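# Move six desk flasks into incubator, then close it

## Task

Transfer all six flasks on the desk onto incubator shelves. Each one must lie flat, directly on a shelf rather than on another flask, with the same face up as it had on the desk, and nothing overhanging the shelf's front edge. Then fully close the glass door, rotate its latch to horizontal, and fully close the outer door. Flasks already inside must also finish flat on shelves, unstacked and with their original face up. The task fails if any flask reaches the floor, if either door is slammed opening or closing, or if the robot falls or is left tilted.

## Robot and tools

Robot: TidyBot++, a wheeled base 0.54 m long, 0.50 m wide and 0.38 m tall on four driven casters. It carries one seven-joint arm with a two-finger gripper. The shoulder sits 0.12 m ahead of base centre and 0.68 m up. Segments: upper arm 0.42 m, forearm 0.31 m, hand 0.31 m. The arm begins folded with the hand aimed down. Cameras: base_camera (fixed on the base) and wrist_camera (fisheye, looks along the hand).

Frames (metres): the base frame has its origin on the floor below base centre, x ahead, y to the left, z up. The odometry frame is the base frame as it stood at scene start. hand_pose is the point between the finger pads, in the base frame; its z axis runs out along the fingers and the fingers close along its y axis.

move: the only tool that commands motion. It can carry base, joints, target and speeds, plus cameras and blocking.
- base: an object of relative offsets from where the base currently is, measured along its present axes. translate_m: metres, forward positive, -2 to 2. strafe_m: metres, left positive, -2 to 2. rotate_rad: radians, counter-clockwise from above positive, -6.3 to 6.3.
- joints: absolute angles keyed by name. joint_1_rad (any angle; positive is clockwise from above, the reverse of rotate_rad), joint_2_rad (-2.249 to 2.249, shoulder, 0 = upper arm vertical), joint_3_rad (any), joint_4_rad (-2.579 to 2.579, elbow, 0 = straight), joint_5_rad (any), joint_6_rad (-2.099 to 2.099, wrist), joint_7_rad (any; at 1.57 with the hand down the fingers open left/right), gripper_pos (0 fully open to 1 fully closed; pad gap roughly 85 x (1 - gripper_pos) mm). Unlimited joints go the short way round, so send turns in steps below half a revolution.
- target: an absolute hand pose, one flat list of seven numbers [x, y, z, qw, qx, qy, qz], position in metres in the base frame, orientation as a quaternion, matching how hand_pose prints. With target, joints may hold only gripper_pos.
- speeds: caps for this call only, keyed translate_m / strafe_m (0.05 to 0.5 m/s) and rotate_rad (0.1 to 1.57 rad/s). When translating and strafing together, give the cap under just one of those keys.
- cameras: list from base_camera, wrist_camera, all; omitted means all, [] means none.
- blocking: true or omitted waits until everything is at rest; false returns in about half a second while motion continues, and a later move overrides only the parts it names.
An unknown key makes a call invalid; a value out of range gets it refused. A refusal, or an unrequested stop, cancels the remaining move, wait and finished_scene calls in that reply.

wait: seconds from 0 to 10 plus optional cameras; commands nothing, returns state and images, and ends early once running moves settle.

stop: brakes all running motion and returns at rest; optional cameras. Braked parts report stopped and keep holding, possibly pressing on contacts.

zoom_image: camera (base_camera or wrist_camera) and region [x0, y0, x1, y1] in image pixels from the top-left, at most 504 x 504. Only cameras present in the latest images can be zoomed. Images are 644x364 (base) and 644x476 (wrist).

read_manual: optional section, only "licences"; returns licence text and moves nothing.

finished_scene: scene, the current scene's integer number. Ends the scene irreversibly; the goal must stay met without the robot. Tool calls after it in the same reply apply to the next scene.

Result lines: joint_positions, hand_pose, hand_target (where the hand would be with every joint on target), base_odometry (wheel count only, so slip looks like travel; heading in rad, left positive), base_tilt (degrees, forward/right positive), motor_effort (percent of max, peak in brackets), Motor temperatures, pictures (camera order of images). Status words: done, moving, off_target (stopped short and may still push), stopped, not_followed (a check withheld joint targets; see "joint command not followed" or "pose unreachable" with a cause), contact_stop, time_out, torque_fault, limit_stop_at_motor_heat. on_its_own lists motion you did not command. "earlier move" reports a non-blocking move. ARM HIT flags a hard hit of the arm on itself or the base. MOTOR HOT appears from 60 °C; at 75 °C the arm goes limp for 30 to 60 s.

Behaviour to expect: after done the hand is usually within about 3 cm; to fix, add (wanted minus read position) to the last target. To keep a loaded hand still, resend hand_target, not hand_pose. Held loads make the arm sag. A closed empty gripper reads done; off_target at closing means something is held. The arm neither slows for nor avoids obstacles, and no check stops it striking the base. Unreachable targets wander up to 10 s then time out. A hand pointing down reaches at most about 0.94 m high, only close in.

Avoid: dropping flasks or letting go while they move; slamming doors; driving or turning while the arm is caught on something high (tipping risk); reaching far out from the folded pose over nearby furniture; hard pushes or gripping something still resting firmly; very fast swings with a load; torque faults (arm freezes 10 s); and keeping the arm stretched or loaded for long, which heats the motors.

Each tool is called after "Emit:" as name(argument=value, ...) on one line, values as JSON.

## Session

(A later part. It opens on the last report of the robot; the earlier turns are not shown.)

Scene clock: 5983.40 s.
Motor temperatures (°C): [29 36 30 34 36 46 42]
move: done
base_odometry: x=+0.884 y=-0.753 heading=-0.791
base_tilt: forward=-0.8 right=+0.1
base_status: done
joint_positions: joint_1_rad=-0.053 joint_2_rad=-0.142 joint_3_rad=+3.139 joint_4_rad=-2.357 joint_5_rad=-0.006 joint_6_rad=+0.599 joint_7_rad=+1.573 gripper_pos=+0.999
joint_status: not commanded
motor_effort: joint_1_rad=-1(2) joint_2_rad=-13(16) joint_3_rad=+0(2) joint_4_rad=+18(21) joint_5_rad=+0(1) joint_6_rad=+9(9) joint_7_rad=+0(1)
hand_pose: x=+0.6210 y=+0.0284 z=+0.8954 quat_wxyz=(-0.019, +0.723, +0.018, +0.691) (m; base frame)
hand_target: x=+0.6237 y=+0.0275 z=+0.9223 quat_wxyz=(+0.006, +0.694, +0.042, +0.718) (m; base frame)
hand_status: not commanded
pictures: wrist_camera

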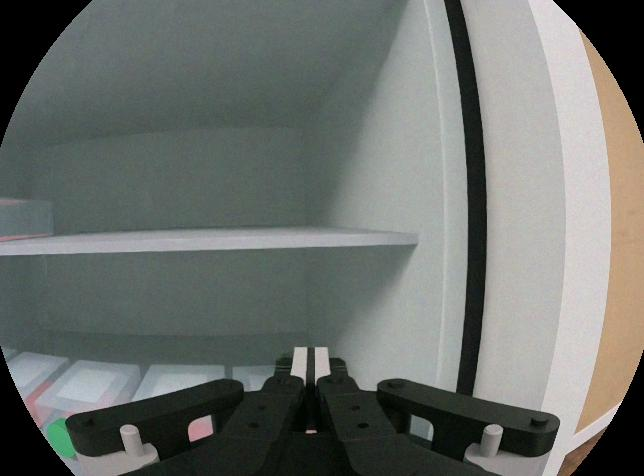

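Emit:
move()

Scene clock: 6030.17 s.
Motor temperatures (°C): [29 36 30 34 36 46 42]
base_odometry: x=+0.884 y=-0.753 heading=-0.791
base_tilt: forward=-0.8 right=+0.1
base_status: done
joint_positions: joint_1_rad=-0.053 joint_2_rad=-0.142 joint_3_rad=+3.139 joint_4_rad=-2.357 joint_5_rad=-0.006 joint_6_rad=+0.599 joint_7_rad=+1.573 gripper_pos=+0.999
joint_status: not commanded
motor_effort: joint_1_rad=-1(2) joint_2_rad=-13(16) joint_3_rad=-1(2) joint_4_rad=+18(21) joint_5_rad=+0(1) joint_6_rad=+9(9) joint_7_rad=+0(1)
hand_pose: x=+0.6210 y=+0.0284 z=+0.8954 quat_wxyz=(-0.019, +0.723, +0.018, +0.691) (m; base frame)
hand_target: x=+0.6237 y=+0.0275 z=+0.9223 quat_wxyz=(+0.006, +0.694, +0.042, +0.718) (m; base frame)
hand_status: not commanded
pictures: base_camera, wrist_camera

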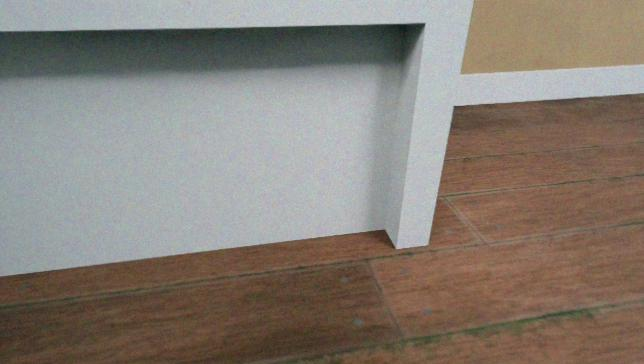

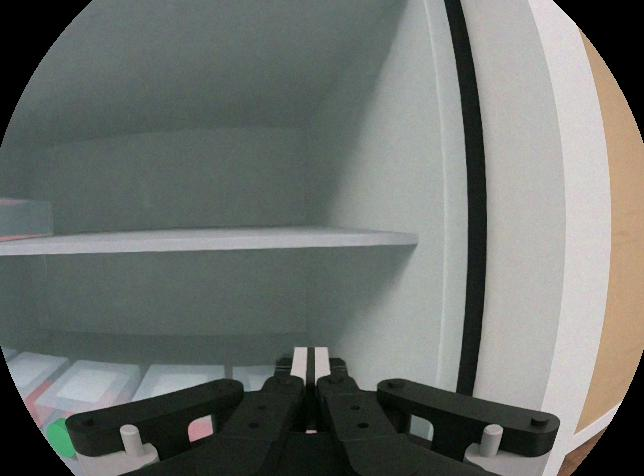

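Emit:
zoom_image(camera="wrist_camera", region=[380, 0, 640, 476])

Emit:
zoom_image(camera="wrist_camera", region=[240, 300, 500, 476])

Scaled by 1.059.

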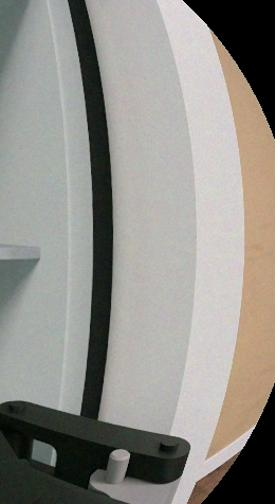

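Scaled by 1.938.

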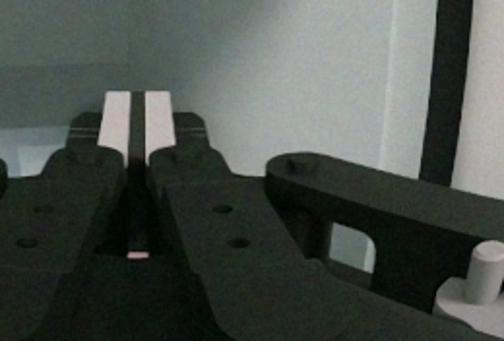

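Emit:
move(base={"translate_m": 0.015, "strafe_m": 0.004}, speeds={"translate_m": 0.05}, cameras=["wrist_camera"])

Emit:
zoom_image(camera="wrist_camera", region=[380, 0, 640, 476])

Scene clock: 6047.60 s.
Motor temperatures (°C): [29 36 30 34 36 46 42]
move: done
base_odometry: x=+0.897 y=-0.761 heading=-0.791
base_tilt: forward=-0.8 right=+0.1
base_status: done
joint_positions: joint_1_rad=-0.052 joint_2_rad=-0.171 joint_3_rad=+3.139 joint_4_rad=-2.383 joint_5_rad=-0.006 joint_6_rad=+0.599 joint_7_rad=+1.573 gripper_pos=+0.999
joint_status: not commanded
motor_effort: joint_1_rad=-2(5) joint_2_rad=-5(13) joint_3_rad=+0(4) joint_4_rad=+25(29) joint_5_rad=+1(2) joint_6_rad=+10(10) joint_7_rad=+0(1)
hand_pose: x=+0.6096 y=+0.0271 z=+0.8953 quat_wxyz=(-0.019, +0.722, +0.017, +0.692) (m; base frame)
hand_target: x=+0.6237 y=+0.0275 z=+0.9223 quat_wxyz=(+0.006, +0.694, +0.042, +0.718) (m; base frame)
hand_status: not commanded
pictures: wrist_camera

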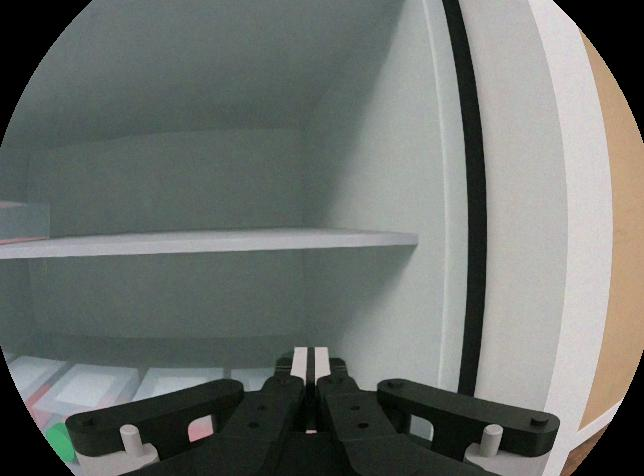

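Scaled by 1.059.

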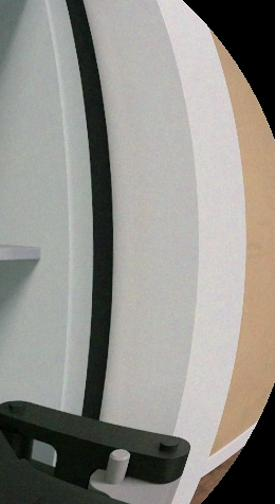

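Emit:
move(base={"translate_m": -0.15}, speeds={"translate_m": 0.1})

Emit:
zoom_image(camera="wrist_camera", region=[300, 0, 640, 476])

Scene clock: 6069.10 s.
Motor temperatures (°C): [29 36 30 35 36 46 42]
move: done
base_odometry: x=+0.791 y=-0.654 heading=-0.791
base_tilt: forward=-0.8 right=+0.1
base_status: done
joint_positions: joint_1_rad=-0.052 joint_2_rad=-0.144 joint_3_rad=+3.139 joint_4_rad=-2.351 joint_5_rad=-0.006 joint_6_rad=+0.600 joint_7_rad=+1.573 gripper_pos=+0.999
joint_status: not commanded
motor_effort: joint_1_rad=-1(2) joint_2_rad=-13(15) joint_3_rad=+0(1) joint_4_rad=+19(24) joint_5_rad=+0(1) joint_6_rad=+8(9) joint_7_rad=+1(2)
hand_pose: x=+0.6218 y=+0.0277 z=+0.9003 quat_wxyz=(-0.019, +0.719, +0.017, +0.694) (m; base frame)
hand_target: x=+0.6237 y=+0.0275 z=+0.9223 quat_wxyz=(+0.006, +0.694, +0.042, +0.718) (m; base frame)
hand_status: not commanded
pictures: base_camera, wrist_camera

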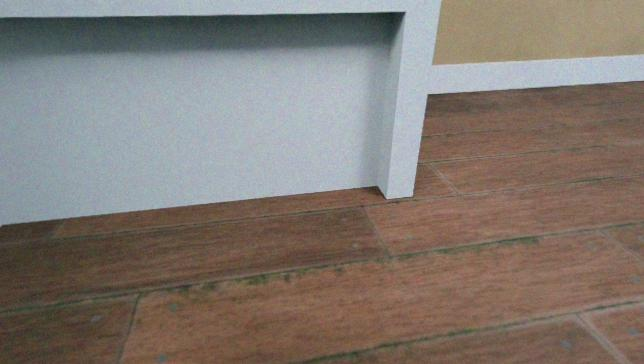

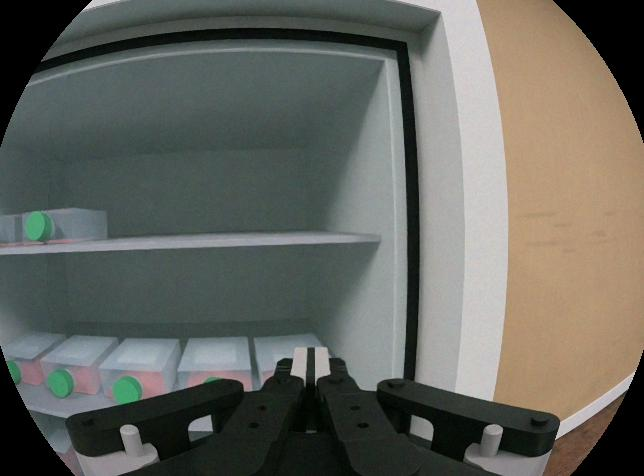

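Scaled by 1.059.

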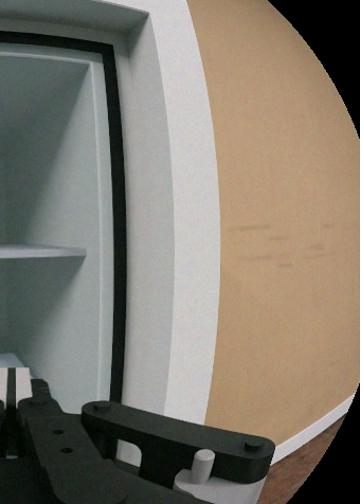

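Emit:
move(base={"translate_m": -0.0993, "strafe_m": -0.212, "rotate_rad": 0.207}, speeds={"translate_m": 0.2, "rotate_rad": 0.3}, joints={"joint_1_rad": -0.05, "joint_2_rad": 0.42, "joint_3_rad": 3.14, "joint_4_rad": -2.5, "joint_5_rad": 0.0, "joint_6_rad": 1.29, "joint_7_rad": 1.64, "gripper_pos": 0.0})

Emit:
zoom_image(camera="wrist_camera", region=[200, 150, 460, 400])

Scene clock: 6097.67 s.
Motor temperatures (°C): [29 36 30 34 36 46 42]
move: done
base_odometry: x=+0.571 y=-0.732 heading=-0.583
base_tilt: forward=-0.8 right=+0.1
base_status: done
joint_positions: joint_1_rad=-0.052 joint_2_rad=+0.404 joint_3_rad=+3.139 joint_4_rad=-2.489 joint_5_rad=-0.006 joint_6_rad=+1.216 joint_7_rad=+1.573 gripper_pos=+0.000
joint_status: all done
motor_effort: joint_1_rad=-1(4) joint_2_rad=-23(25) joint_3_rad=-1(2) joint_4_rad=+9(19) joint_5_rad=+0(2) joint_6_rad=+9(10) joint_7_rad=+0(2)
hand_pose: x=+0.6704 y=+0.0295 z=+0.7309 quat_wxyz=(-0.016, +0.744, +0.018, +0.668) (m; base frame)
hand_target: x=+0.6696 y=+0.0297 z=+0.7409 quat_wxyz=(+0.006, +0.726, +0.044, +0.686) (m; base frame)
hand_status: not commanded
pictures: base_camera, wrist_camera

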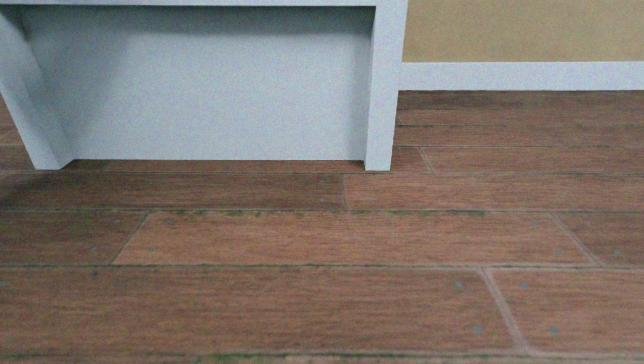

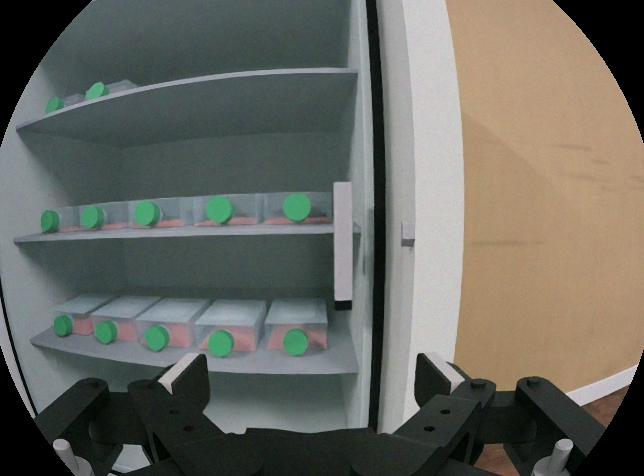

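Scaled by 1.938.

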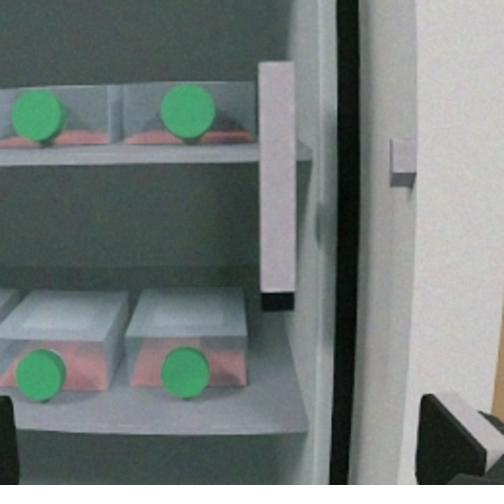

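Emit:
zoom_image(camera="wrist_camera", region=[310, 160, 430, 260])

Emit:
zoom_image(camera="wrist_camera", region=[310, 0, 430, 100])

Emit:
zoom_image(camera="wrist_camera", region=[310, 260, 450, 440])

Scaled by 4.200.

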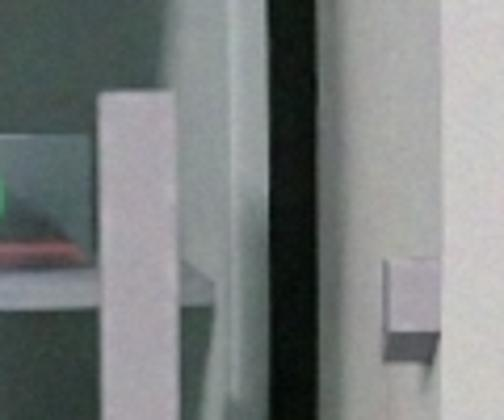

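Scaled by 4.200.

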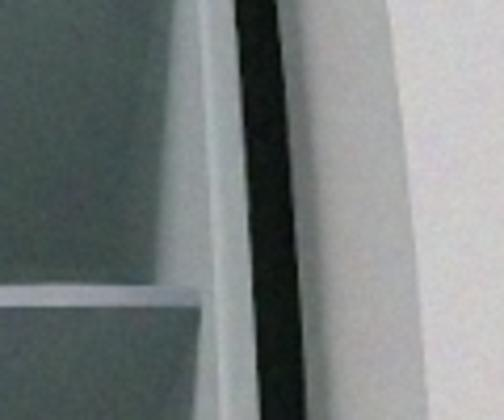

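Scaled by 2.800.

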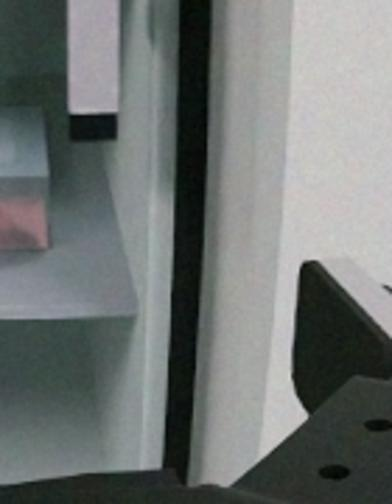

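Emit:
move(base={"strafe_m": -0.03}, speeds={"strafe_m": 0.1}, cameras=["wrist_camera"])

Emit:
zoom_image(camera="wrist_camera", region=[270, 160, 390, 330])

Scene clock: 6129.47 s.
Motor temperatures (°C): [29 36 30 34 36 46 42]
move: done
base_odometry: x=+0.554 y=-0.758 heading=-0.583
base_tilt: forward=-0.8 right=+0.1
base_status: done
joint_positions: joint_1_rad=-0.050 joint_2_rad=+0.405 joint_3_rad=+3.139 joint_4_rad=-2.489 joint_5_rad=-0.006 joint_6_rad=+1.219 joint_7_rad=+1.573 gripper_pos=+0.000
joint_status: not commanded
motor_effort: joint_1_rad=-1(3) joint_2_rad=-24(25) joint_3_rad=-1(2) joint_4_rad=+9(10) joint_5_rad=+0(1) joint_6_rad=+9(9) joint_7_rad=+1(1)
hand_pose: x=+0.6705 y=+0.0281 z=+0.7313 quat_wxyz=(-0.016, +0.743, +0.017, +0.669) (m; base frame)
hand_target: x=+0.6696 y=+0.0297 z=+0.7409 quat_wxyz=(+0.006, +0.726, +0.044, +0.686) (m; base frame)
hand_status: not commanded
pictures: wrist_camera

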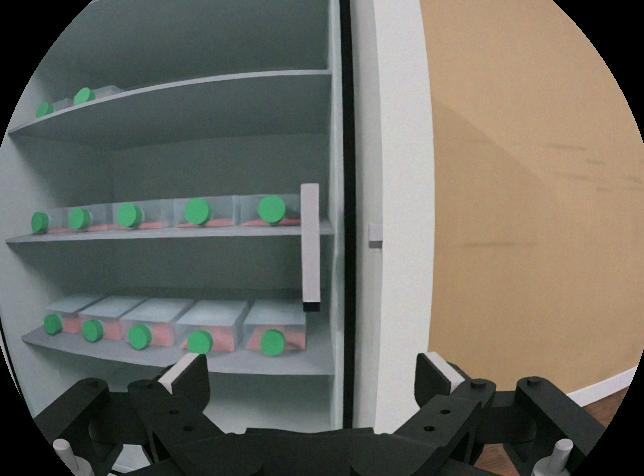

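Scaled by 2.965.

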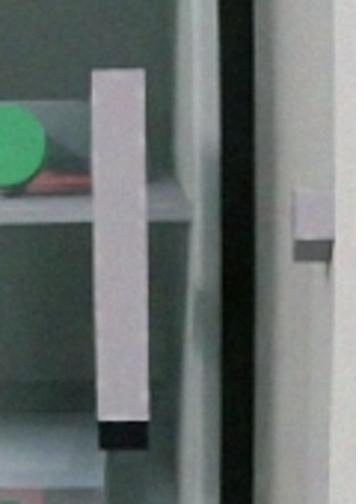

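Emit:
move(joints={"joint_1_rad": -0.05, "joint_2_rad": 0.40, "joint_3_rad": 3.14, "joint_4_rad": -2.503, "joint_5_rad": 0.0, "joint_6_rad": 1.368, "joint_7_rad": 1.64, "gripper_pos": 0.0}, cameras=["wrist_camera"])

Scene clock: 6175.30 s.
Motor temperatures (°C): [29 36 30 34 36 46 42]
move: done
base_odometry: x=+0.554 y=-0.758 heading=-0.583
base_tilt: forward=-0.8 right=+0.1
base_status: not commanded
joint_positions: joint_1_rad=-0.050 joint_2_rad=+0.403 joint_3_rad=+3.139 joint_4_rad=-2.493 joint_5_rad=-0.006 joint_6_rad=+1.305 joint_7_rad=+1.573 gripper_pos=+0.000
joint_status: all done
motor_effort: joint_1_rad=-2(2) joint_2_rad=-24(25) joint_3_rad=-1(2) joint_4_rad=+9(10) joint_5_rad=+0(1) joint_6_rad=+9(10) joint_7_rad=+0(1)
hand_pose: x=+0.6710 y=+0.0281 z=+0.7579 quat_wxyz=(-0.016, +0.714, +0.016, +0.700) (m; base frame)
hand_target: x=+0.6674 y=+0.0296 z=+0.7751 quat_wxyz=(+0.006, +0.693, +0.042, +0.720) (m; base frame)
hand_status: not commanded
pictures: wrist_camera

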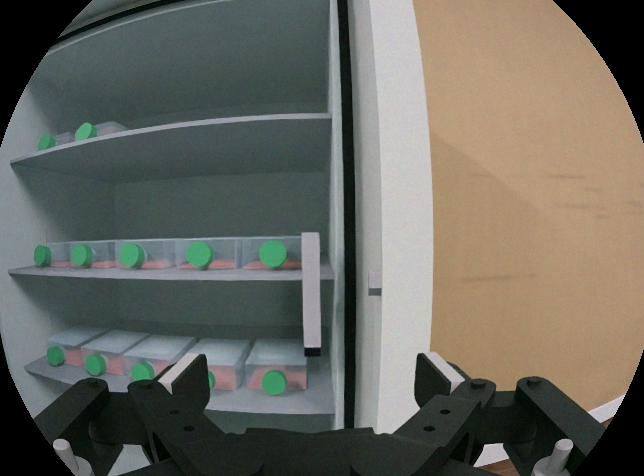

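Emit:
move(joints={"joint_1_rad": -0.05, "joint_2_rad": 0.357, "joint_3_rad": 3.14, "joint_4_rad": -2.475, "joint_5_rad": 0.0, "joint_6_rad": 1.2, "joint_7_rad": 1.64, "gripper_pos": 0.6}, cameras=["wrist_camera"])

Emit:
zoom_image(camera="wrist_camera", region=[220, 200, 420, 400])

Scene clock: 6234.93 s.
Motor temperatures (°C): [29 37 30 34 36 46 42]
move: done
base_odometry: x=+0.554 y=-0.758 heading=-0.583
base_tilt: forward=-0.8 right=+0.2
base_status: not commanded
joint_positions: joint_1_rad=-0.050 joint_2_rad=+0.370 joint_3_rad=+3.139 joint_4_rad=-2.483 joint_5_rad=-0.006 joint_6_rad=+1.223 joint_7_rad=+1.573 gripper_pos=+0.600
joint_status: all done
motor_effort: joint_1_rad=-1(2) joint_2_rad=-23(25) joint_3_rad=-1(2) joint_4_rad=+10(10) joint_5_rad=+0(1) joint_6_rad=+9(9) joint_7_rad=+1(1)
hand_pose: x=+0.6708 y=+0.0281 z=+0.7542 quat_wxyz=(-0.016, +0.728, +0.017, +0.686) (m; base frame)
hand_target: x=+0.6717 y=+0.0298 z=+0.7576 quat_wxyz=(+0.006, +0.727, +0.044, +0.685) (m; base frame)
hand_status: not commanded
pictures: wrist_camera

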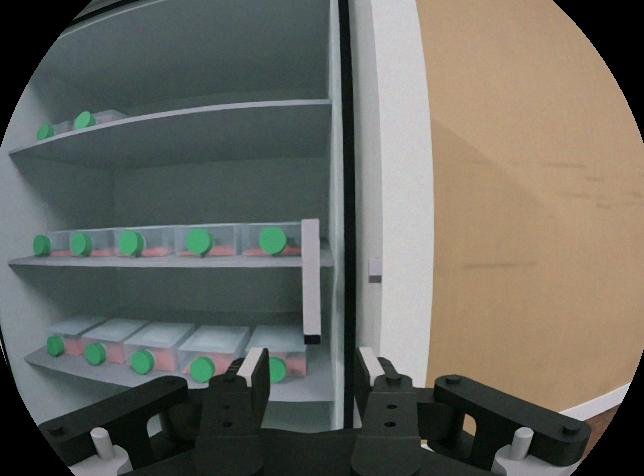

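Scaled by 2.520.

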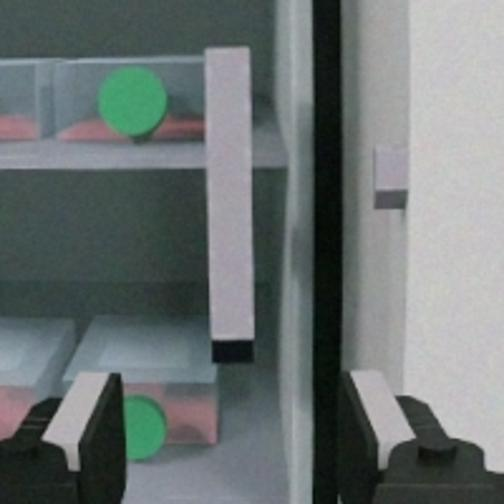

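Emit:
move(joints={"joint_1_rad": -0.05, "joint_2_rad": 0.357, "joint_3_rad": 3.14, "joint_4_rad": -2.475, "joint_5_rad": 0.0, "joint_6_rad": 1.338, "joint_7_rad": 1.64, "gripper_pos": 0.6}, cameras=["wrist_camera"])

Scene clock: 6249.27 s.
Motor temperatures (°C): [29 37 30 34 36 46 42]
move: done
base_odometry: x=+0.554 y=-0.758 heading=-0.583
base_tilt: forward=-0.8 right=+0.2
base_status: not commanded
joint_positions: joint_1_rad=-0.050 joint_2_rad=+0.366 joint_3_rad=+3.139 joint_4_rad=-2.482 joint_5_rad=-0.006 joint_6_rad=+1.322 joint_7_rad=+1.573 gripper_pos=+0.600
joint_status: all done
motor_effort: joint_1_rad=-1(2) joint_2_rad=-23(25) joint_3_rad=-1(1) joint_4_rad=+10(11) joint_5_rad=+0(1) joint_6_rad=+9(10) joint_7_rad=+1(1)
hand_pose: x=+0.6708 y=+0.0280 z=+0.7881 quat_wxyz=(-0.017, +0.691, +0.016, +0.723) (m; base frame)
hand_target: x=+0.6714 y=+0.0298 z=+0.8005 quat_wxyz=(+0.006, +0.678, +0.041, +0.734) (m; base frame)
hand_status: not commanded
pictures: wrist_camera

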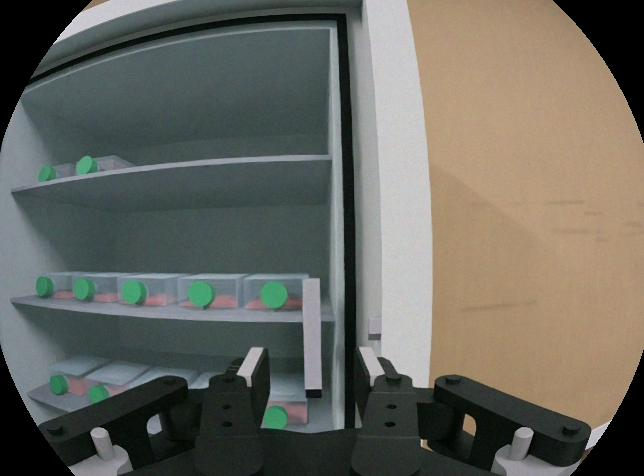

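Emit:
move(joints={"joint_1_rad": -0.05, "joint_2_rad": 0.357, "joint_3_rad": 3.14, "joint_4_rad": -2.475, "joint_5_rad": 0.0, "joint_6_rad": 1.245, "joint_7_rad": 1.64, "gripper_pos": 0.6}, cameras=["wrist_camera"])

Scene clock: 6261.00 s.
Motor temperatures (°C): [29 37 30 34 36 46 42]
move: done
base_odometry: x=+0.554 y=-0.758 heading=-0.583
base_tilt: forward=-0.8 right=+0.1
base_status: not commanded
joint_positions: joint_1_rad=-0.050 joint_2_rad=+0.365 joint_3_rad=+3.139 joint_4_rad=-2.482 joint_5_rad=-0.006 joint_6_rad=+1.263 joint_7_rad=+1.573 gripper_pos=+0.600
joint_status: all done
motor_effort: joint_1_rad=+0(2) joint_2_rad=-23(25) joint_3_rad=-1(2) joint_4_rad=+10(10) joint_5_rad=+0(1) joint_6_rad=+9(10) joint_7_rad=+0(1)
hand_pose: x=+0.6711 y=+0.0281 z=+0.7697 quat_wxyz=(-0.016, +0.712, +0.016, +0.702) (m; base frame)
hand_target: x=+0.6723 y=+0.0298 z=+0.7716 quat_wxyz=(+0.006, +0.712, +0.043, +0.701) (m; base frame)
hand_status: not commanded
pictures: wrist_camera

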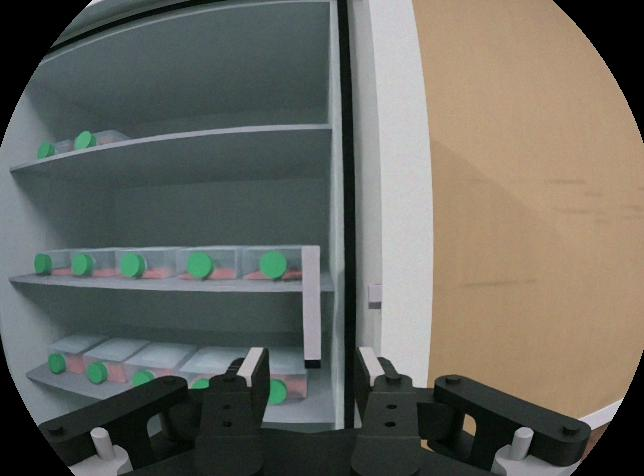

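Emit:
move(base={"translate_m": 0.14, "strafe_m": 0.0069}, speeds={"translate_m": 0.1}, cameras=["wrist_camera"])

Emit:
zoom_image(camera="wrist_camera", region=[200, 220, 440, 460])

Scene clock: 6273.97 s.
Motor temperatures (°C): [29 37 30 34 36 46 42]
move: done
base_odometry: x=+0.675 y=-0.829 heading=-0.584
base_tilt: forward=-0.8 right=+0.1
base_status: done
joint_positions: joint_1_rad=-0.050 joint_2_rad=+0.364 joint_3_rad=+3.139 joint_4_rad=-2.481 joint_5_rad=-0.006 joint_6_rad=+1.263 joint_7_rad=+1.573 gripper_pos=+0.600
joint_status: not commanded
motor_effort: joint_1_rad=-1(2) joint_2_rad=-23(26) joint_3_rad=-1(1) joint_4_rad=+9(12) joint_5_rad=+1(1) joint_6_rad=+9(9) joint_7_rad=+1(1)
hand_pose: x=+0.6711 y=+0.0281 z=+0.7709 quat_wxyz=(-0.016, +0.711, +0.016, +0.703) (m; base frame)
hand_target: x=+0.6723 y=+0.0298 z=+0.7716 quat_wxyz=(+0.006, +0.712, +0.043, +0.701) (m; base frame)
hand_status: not commanded
pictures: wrist_camera

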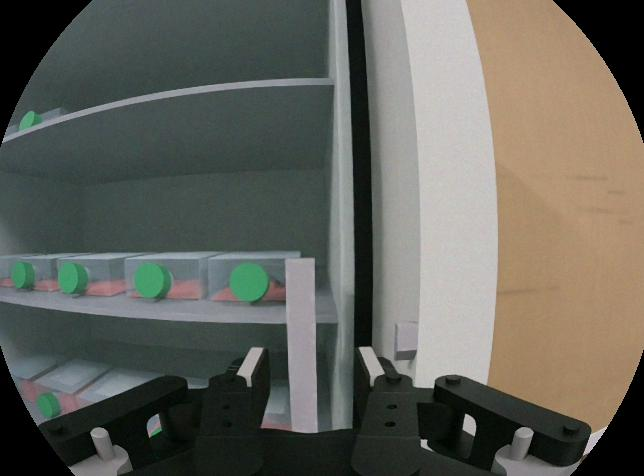

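Scaled by 2.100.

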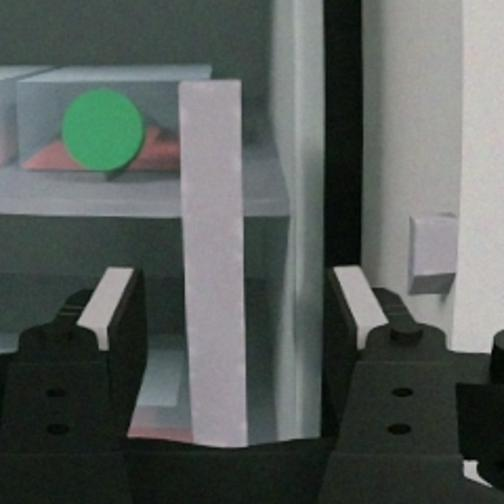

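Emit:
move(base={"translate_m": 0.04, "strafe_m": 0.008}, speeds={"translate_m": 0.08}, cameras=["wrist_camera"])

Emit:
zoom_image(camera="wrist_camera", region=[200, 220, 440, 460])

Scene clock: 6294.80 s.
Motor temperatures (°C): [29 37 30 34 36 46 42]
move: done
base_odometry: x=+0.713 y=-0.845 heading=-0.584
base_tilt: forward=-0.8 right=+0.1
base_status: done
joint_positions: joint_1_rad=-0.050 joint_2_rad=+0.363 joint_3_rad=+3.139 joint_4_rad=-2.481 joint_5_rad=-0.006 joint_6_rad=+1.263 joint_7_rad=+1.573 gripper_pos=+0.600
joint_status: not commanded
motor_effort: joint_1_rad=-2(3) joint_2_rad=-23(25) joint_3_rad=-1(2) joint_4_rad=+10(11) joint_5_rad=+0(1) joint_6_rad=+9(10) joint_7_rad=+0(1)
hand_pose: x=+0.6711 y=+0.0281 z=+0.7713 quat_wxyz=(-0.016, +0.711, +0.016, +0.703) (m; base frame)
hand_target: x=+0.6723 y=+0.0298 z=+0.7716 quat_wxyz=(+0.006, +0.712, +0.043, +0.701) (m; base frame)
hand_status: not commanded
pictures: wrist_camera

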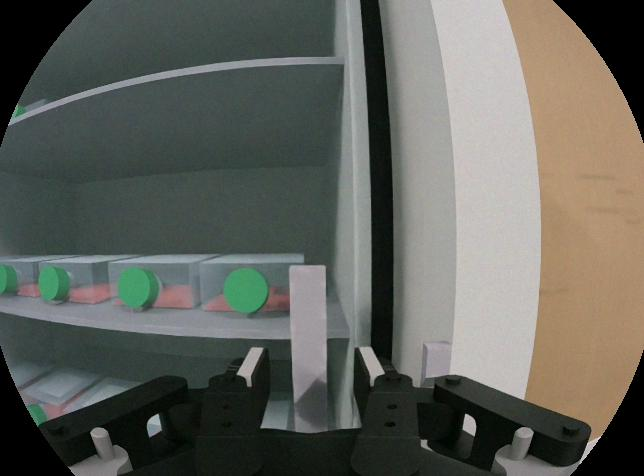

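Scaled by 2.100.

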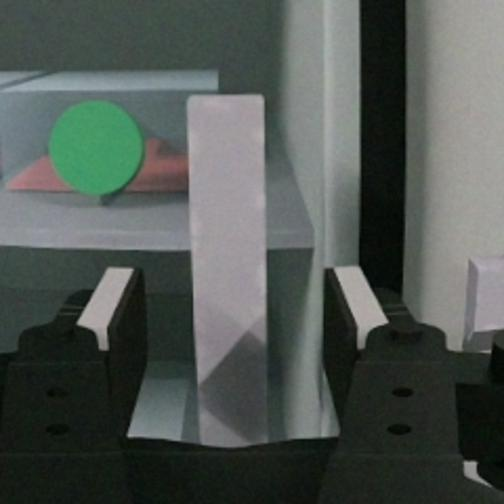

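Emit:
move(joints={"joint_1_rad": -0.05, "joint_2_rad": 0.388, "joint_3_rad": 3.14, "joint_4_rad": -2.485, "joint_5_rad": 0.0, "joint_6_rad": 1.275, "joint_7_rad": 1.64, "gripper_pos": 0.6}, cameras=["wrist_camera"])

Scene clock: 6332.67 s.
Motor temperatures (°C): [29 37 30 33 36 45 42]
move: done
base_odometry: x=+0.713 y=-0.845 heading=-0.584
base_tilt: forward=-0.8 right=+0.1
base_status: not commanded
joint_positions: joint_1_rad=-0.050 joint_2_rad=+0.379 joint_3_rad=+3.139 joint_4_rad=-2.481 joint_5_rad=-0.006 joint_6_rad=+1.263 joint_7_rad=+1.573 gripper_pos=+0.600
joint_status: all done
motor_effort: joint_1_rad=-1(2) joint_2_rad=-23(24) joint_3_rad=+0(2) joint_4_rad=+10(11) joint_5_rad=+0(1) joint_6_rad=+9(9) joint_7_rad=+0(1)
hand_pose: x=+0.6724 y=+0.0282 z=+0.7624 quat_wxyz=(-0.016, +0.716, +0.016, +0.697) (m; base frame)
hand_target: x=+0.6720 y=+0.0298 z=+0.7598 quat_wxyz=(+0.006, +0.715, +0.043, +0.697) (m; base frame)
hand_status: not commanded
pictures: wrist_camera

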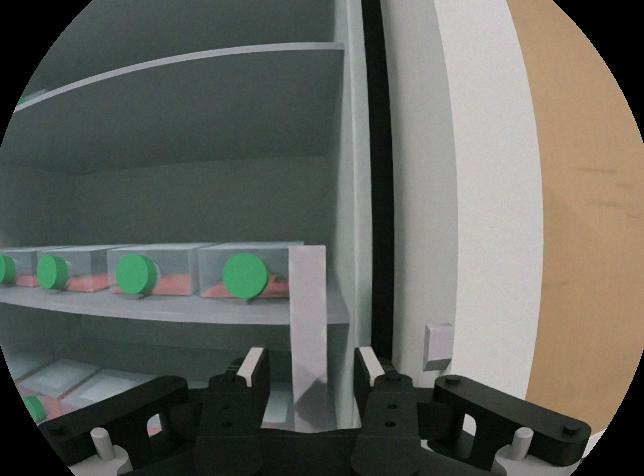

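Emit:
move(base={"translate_m": 0.027, "strafe_m": 0.0033}, speeds={"translate_m": 0.06}, cameras=["wrist_camera"])

Emit:
zoom_image(camera="wrist_camera", region=[200, 220, 440, 460])

Scene clock: 6349.17 s.
Motor temperatures (°C): [29 37 30 33 36 45 42]
move: done
base_odometry: x=+0.737 y=-0.857 heading=-0.584
base_tilt: forward=-0.8 right=+0.1
base_status: done
joint_positions: joint_1_rad=-0.050 joint_2_rad=+0.380 joint_3_rad=+3.139 joint_4_rad=-2.481 joint_5_rad=-0.006 joint_6_rad=+1.263 joint_7_rad=+1.573 gripper_pos=+0.600
joint_status: not commanded
motor_effort: joint_1_rad=-1(3) joint_2_rad=-24(25) joint_3_rad=-1(2) joint_4_rad=+9(11) joint_5_rad=+0(1) joint_6_rad=+9(9) joint_7_rad=+1(1)
hand_pose: x=+0.6724 y=+0.0282 z=+0.7617 quat_wxyz=(-0.016, +0.717, +0.016, +0.697) (m; base frame)
hand_target: x=+0.6720 y=+0.0298 z=+0.7598 quat_wxyz=(+0.006, +0.715, +0.043, +0.697) (m; base frame)
hand_status: not commanded
pictures: wrist_camera

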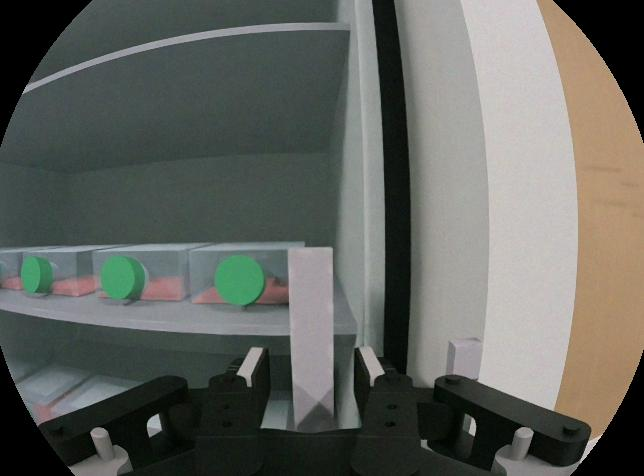

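Scaled by 2.100.

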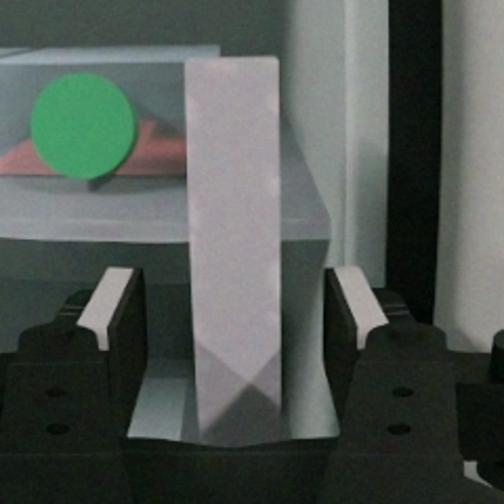

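Emit:
move(joints={"gripper_pos": 0.95})

Emit:
zoom_image(camera="wrist_camera", region=[200, 220, 440, 460])

Scene clock: 6360.23 s.
Motor temperatures (°C): [29 37 30 33 36 45 42]
move: off_target
base_odometry: x=+0.737 y=-0.857 heading=-0.584
base_tilt: forward=-0.8 right=+0.1
base_status: not commanded
joint_positions: joint_1_rad=-0.050 joint_2_rad=+0.380 joint_3_rad=+3.139 joint_4_rad=-2.482 joint_5_rad=-0.006 joint_6_rad=+1.263 joint_7_rad=+1.576 gripper_pos=+0.855
joint_status: gripper_pos off_target (ended at +0.855, target +0.950)
motor_effort: joint_1_rad=+0(2) joint_2_rad=-22(24) joint_3_rad=+0(1) joint_4_rad=+10(12) joint_5_rad=+0(0) joint_6_rad=+8(9) joint_7_rad=+0(1)
hand_pose: x=+0.6721 y=+0.0282 z=+0.7616 quat_wxyz=(-0.015, +0.717, +0.017, +0.697) (m; base frame)
hand_target: x=+0.6720 y=+0.0298 z=+0.7598 quat_wxyz=(+0.006, +0.715, +0.043, +0.697) (m; base frame)
hand_status: not commanded
pictures: base_camera, wrist_camera

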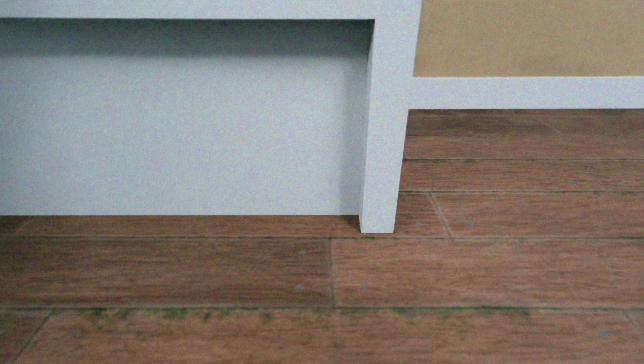

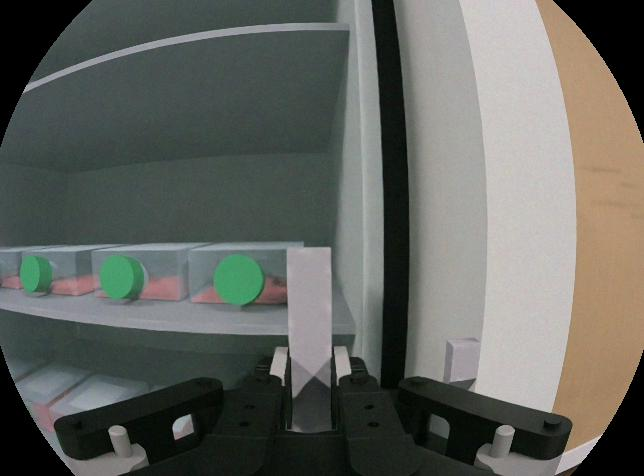

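Scaled by 2.100.

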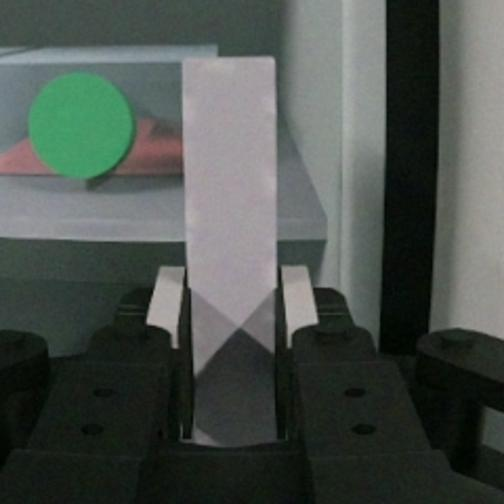

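Emit:
move(joints={"joint_7_rad": 2.1}, cameras=["wrist_camera"])

Scene clock: 6371.77 s.
Motor temperatures (°C): [29 37 30 33 36 45 42]
move: done
base_odometry: x=+0.737 y=-0.857 heading=-0.584
base_tilt: forward=-0.8 right=+0.1
base_status: not commanded
joint_positions: joint_1_rad=-0.051 joint_2_rad=+0.380 joint_3_rad=+3.139 joint_4_rad=-2.483 joint_5_rad=-0.006 joint_6_rad=+1.263 joint_7_rad=+2.028 gripper_pos=+0.855
joint_status: all done
motor_effort: joint_1_rad=+2(3) joint_2_rad=-25(25) joint_3_rad=+3(3) joint_4_rad=+10(12) joint_5_rad=-2(2) joint_6_rad=+9(10) joint_7_rad=+1(2)
hand_pose: x=+0.6720 y=+0.0290 z=+0.7611 quat_wxyz=(+0.141, +0.695, +0.178, +0.682) (m; base frame)
hand_target: x=+0.6720 y=+0.0298 z=+0.7598 quat_wxyz=(+0.165, +0.687, +0.205, +0.678) (m; base frame)
hand_status: not commanded
pictures: wrist_camera

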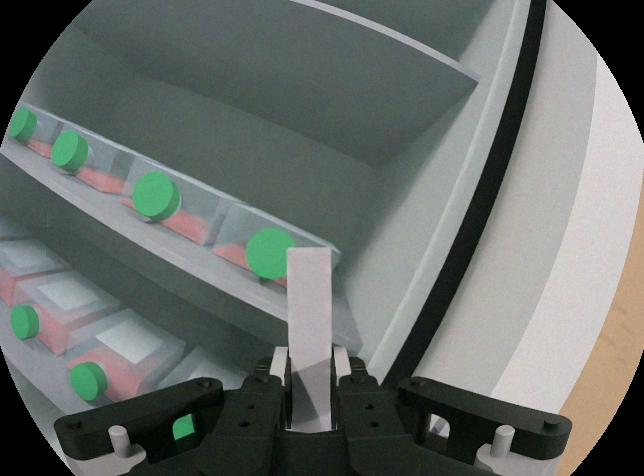

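Emit:
move(joints={"joint_7_rad": 2.55}, cameras=["wrist_camera"])

Scene clock: 6378.30 s.
Motor temperatures (°C): [29 37 30 33 36 45 42]
move: done
base_odometry: x=+0.737 y=-0.857 heading=-0.584
base_tilt: forward=-0.8 right=+0.1
base_status: not commanded
joint_positions: joint_1_rad=-0.056 joint_2_rad=+0.383 joint_3_rad=+3.139 joint_4_rad=-2.483 joint_5_rad=-0.006 joint_6_rad=+1.263 joint_7_rad=+2.478 gripper_pos=+0.855
joint_status: all done
motor_effort: joint_1_rad=+3(4) joint_2_rad=-26(26) joint_3_rad=+4(4) joint_4_rad=+11(12) joint_5_rad=-2(3) joint_6_rad=+10(11) joint_7_rad=+1(2)
hand_pose: x=+0.6719 y=+0.0315 z=+0.7592 quat_wxyz=(+0.288, +0.638, +0.331, +0.633) (m; base frame)
hand_target: x=+0.6720 y=+0.0298 z=+0.7598 quat_wxyz=(+0.312, +0.624, +0.353, +0.624) (m; base frame)
hand_status: not commanded
pictures: wrist_camera

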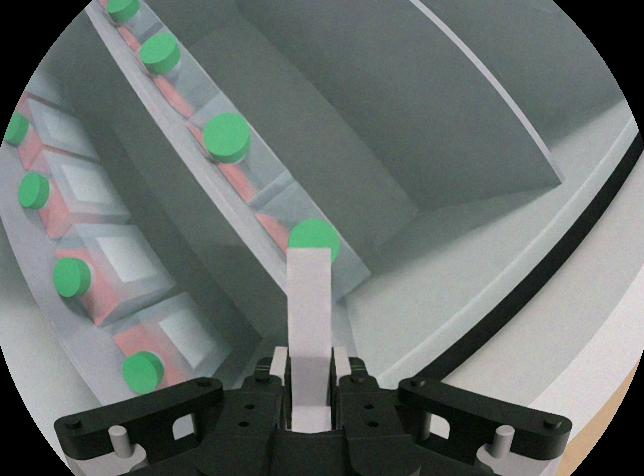

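Emit:
move(joints={"joint_7_rad": 2.95}, cameras=["wrist_camera"])

Scene clock: 6393.07 s.
Motor temperatures (°C): [29 37 30 33 36 45 42]
move: done
base_odometry: x=+0.737 y=-0.857 heading=-0.584
base_tilt: forward=-0.8 right=+0.1
base_status: not commanded
joint_positions: joint_1_rad=-0.058 joint_2_rad=+0.387 joint_3_rad=+3.139 joint_4_rad=-2.484 joint_5_rad=-0.006 joint_6_rad=+1.263 joint_7_rad=+2.881 gripper_pos=+0.855
joint_status: all done
motor_effort: joint_1_rad=+4(5) joint_2_rad=-26(27) joint_3_rad=+4(4) joint_4_rad=+11(12) joint_5_rad=-3(3) joint_6_rad=+10(11) joint_7_rad=+1(1)
hand_pose: x=+0.6718 y=+0.0329 z=+0.7566 quat_wxyz=(+0.407, +0.560, +0.454, +0.562) (m; base frame)
hand_target: x=+0.6720 y=+0.0298 z=+0.7598 quat_wxyz=(+0.430, +0.541, +0.470, +0.549) (m; base frame)
hand_status: not commanded
pictures: wrist_camera

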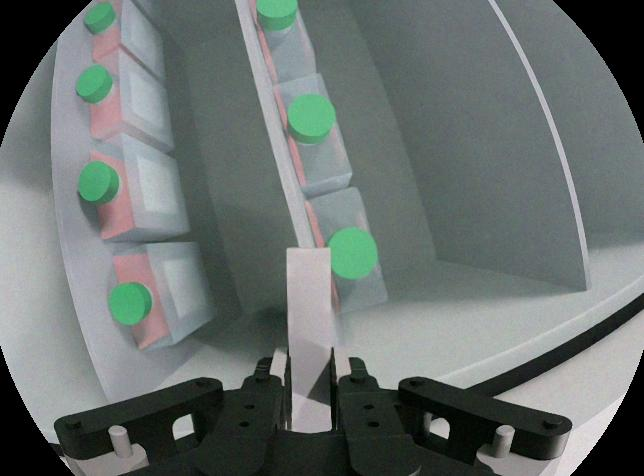

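Emit:
move(joints={"joint_7_rad": 3.15}, cameras=["wrist_camera"])

Scene clock: 6401.53 s.
Motor temperatures (°C): [29 37 30 33 36 45 42]
move: done
base_odometry: x=+0.737 y=-0.857 heading=-0.584
base_tilt: forward=-0.8 right=+0.1
base_status: not commanded
joint_positions: joint_1_rad=-0.059 joint_2_rad=+0.390 joint_3_rad=+3.139 joint_4_rad=-2.485 joint_5_rad=-0.006 joint_6_rad=+1.263 joint_7_rad=+3.102 gripper_pos=+0.855
joint_status: all done
motor_effort: joint_1_rad=+5(5) joint_2_rad=-26(27) joint_3_rad=+3(4) joint_4_rad=+11(12) joint_5_rad=-3(4) joint_6_rad=+10(11) joint_7_rad=+0(1)
hand_pose: x=+0.6718 y=+0.0332 z=+0.7549 quat_wxyz=(+0.465, +0.507, +0.514, +0.513) (m; base frame)
hand_target: x=+0.6720 y=+0.0298 z=+0.7598 quat_wxyz=(+0.482, +0.491, +0.522, +0.504) (m; base frame)
hand_status: not commanded
pictures: wrist_camera

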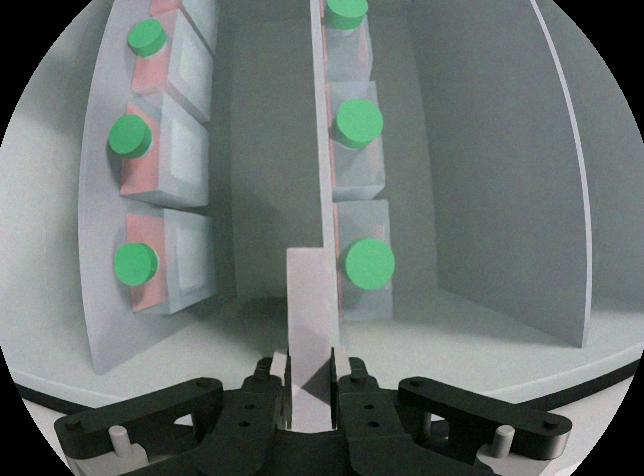

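Emit:
move(joints={"joint_7_rad": 3.21}, cameras=["wrist_camera"])

Emit:
zoom_image(camera="wrist_camera", region=[230, 180, 430, 460])

Scene clock: 6408.37 s.
Motor temperatures (°C): [29 37 30 33 36 45 42]
move: done
base_odometry: x=+0.737 y=-0.857 heading=-0.584
base_tilt: forward=-0.8 right=+0.1
base_status: not commanded
joint_positions: joint_1_rad=-0.059 joint_2_rad=+0.390 joint_3_rad=+3.139 joint_4_rad=-2.485 joint_5_rad=-0.006 joint_6_rad=+1.263 joint_7_rad=+3.159 gripper_pos=+0.855
joint_status: all done
motor_effort: joint_1_rad=+4(5) joint_2_rad=-26(27) joint_3_rad=+4(4) joint_4_rad=+10(12) joint_5_rad=-3(4) joint_6_rad=+10(11) joint_7_rad=+3(3)
hand_pose: x=+0.6717 y=+0.0332 z=+0.7546 quat_wxyz=(+0.480, +0.492, +0.528, +0.499) (m; base frame)
hand_target: x=+0.6720 y=+0.0298 z=+0.7598 quat_wxyz=(+0.497, +0.476, +0.536, +0.489) (m; base frame)
hand_status: not commanded
pictures: wrist_camera

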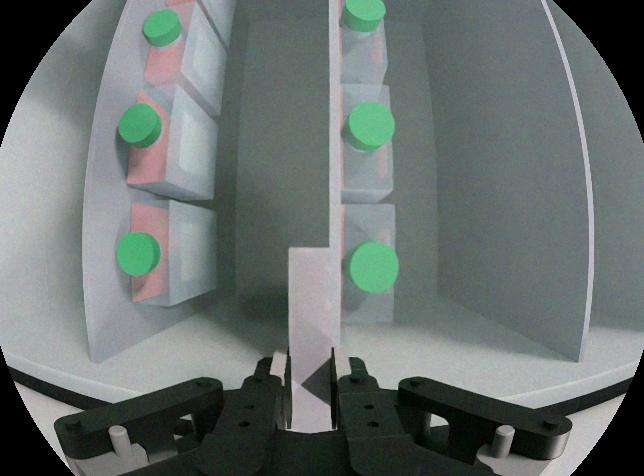

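Scaled by 1.800.

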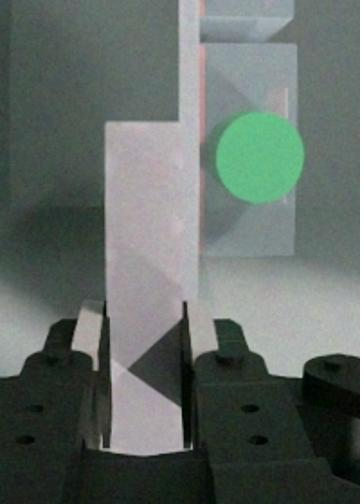

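Emit:
move(joints={"gripper_pos": 0.6}, cameras=["wrist_camera"])

Emit:
move(base={"translate_m": -0.2, "strafe_m": -0.01}, speeds={"translate_m": 0.1}, cameras=["wrist_camera"])

Scene clock: 6418.47 s.
Motor temperatures (°C): [29 37 30 33 36 45 42]
move: done
base_odometry: x=+0.737 y=-0.857 heading=-0.584
base_tilt: forward=-0.8 right=+0.1
base_status: not commanded
joint_positions: joint_1_rad=-0.053 joint_2_rad=+0.390 joint_3_rad=+3.140 joint_4_rad=-2.485 joint_5_rad=-0.006 joint_6_rad=+1.263 joint_7_rad=+3.160 gripper_pos=+0.600
joint_status: all done
motor_effort: joint_1_rad=-1(4) joint_2_rad=-24(27) joint_3_rad=-1(4) joint_4_rad=+9(11) joint_5_rad=+0(3) joint_6_rad=+9(10) joint_7_rad=+0(3)
hand_pose: x=+0.6719 y=+0.0298 z=+0.7547 quat_wxyz=(+0.481, +0.494, +0.527, +0.498) (m; base frame)
hand_target: x=+0.6720 y=+0.0298 z=+0.7598 quat_wxyz=(+0.497, +0.476, +0.536, +0.489) (m; base frame)
hand_status: not commanded
pictures: wrist_camera

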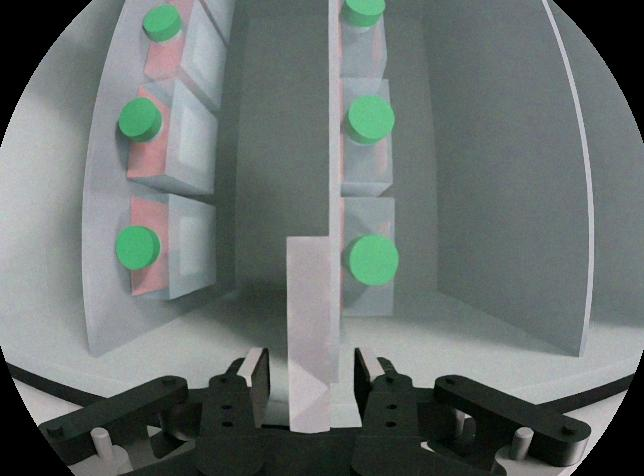

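Scene clock: 6421.00 s.
Motor temperatures (°C): [29 37 30 33 36 45 42]
move: done
base_odometry: x=+0.565 y=-0.755 heading=-0.584
base_tilt: forward=-0.8 right=+0.1
base_status: done
joint_positions: joint_1_rad=-0.053 joint_2_rad=+0.390 joint_3_rad=+3.140 joint_4_rad=-2.485 joint_5_rad=-0.006 joint_6_rad=+1.263 joint_7_rad=+3.160 gripper_pos=+0.600
joint_status: not commanded
motor_effort: joint_1_rad=-1(2) joint_2_rad=-23(25) joint_3_rad=+0(1) joint_4_rad=+9(11) joint_5_rad=+0(1) joint_6_rad=+9(9) joint_7_rad=+1(1)
hand_pose: x=+0.6719 y=+0.0298 z=+0.7547 quat_wxyz=(+0.481, +0.494, +0.527, +0.498) (m; base frame)
hand_target: x=+0.6720 y=+0.0298 z=+0.7598 quat_wxyz=(+0.497, +0.476, +0.536, +0.489) (m; base frame)
hand_status: not commanded
pictures: wrist_camera

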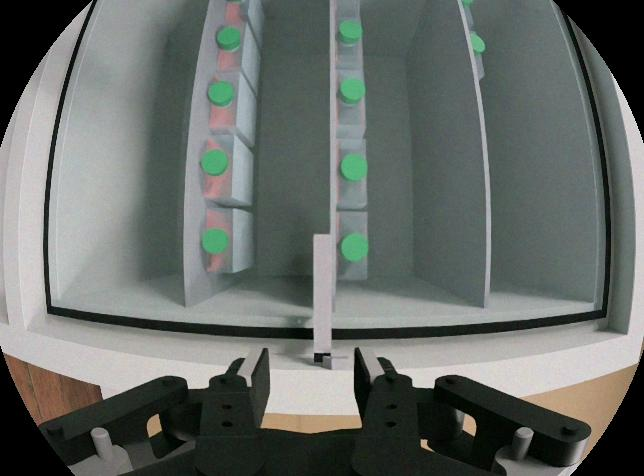

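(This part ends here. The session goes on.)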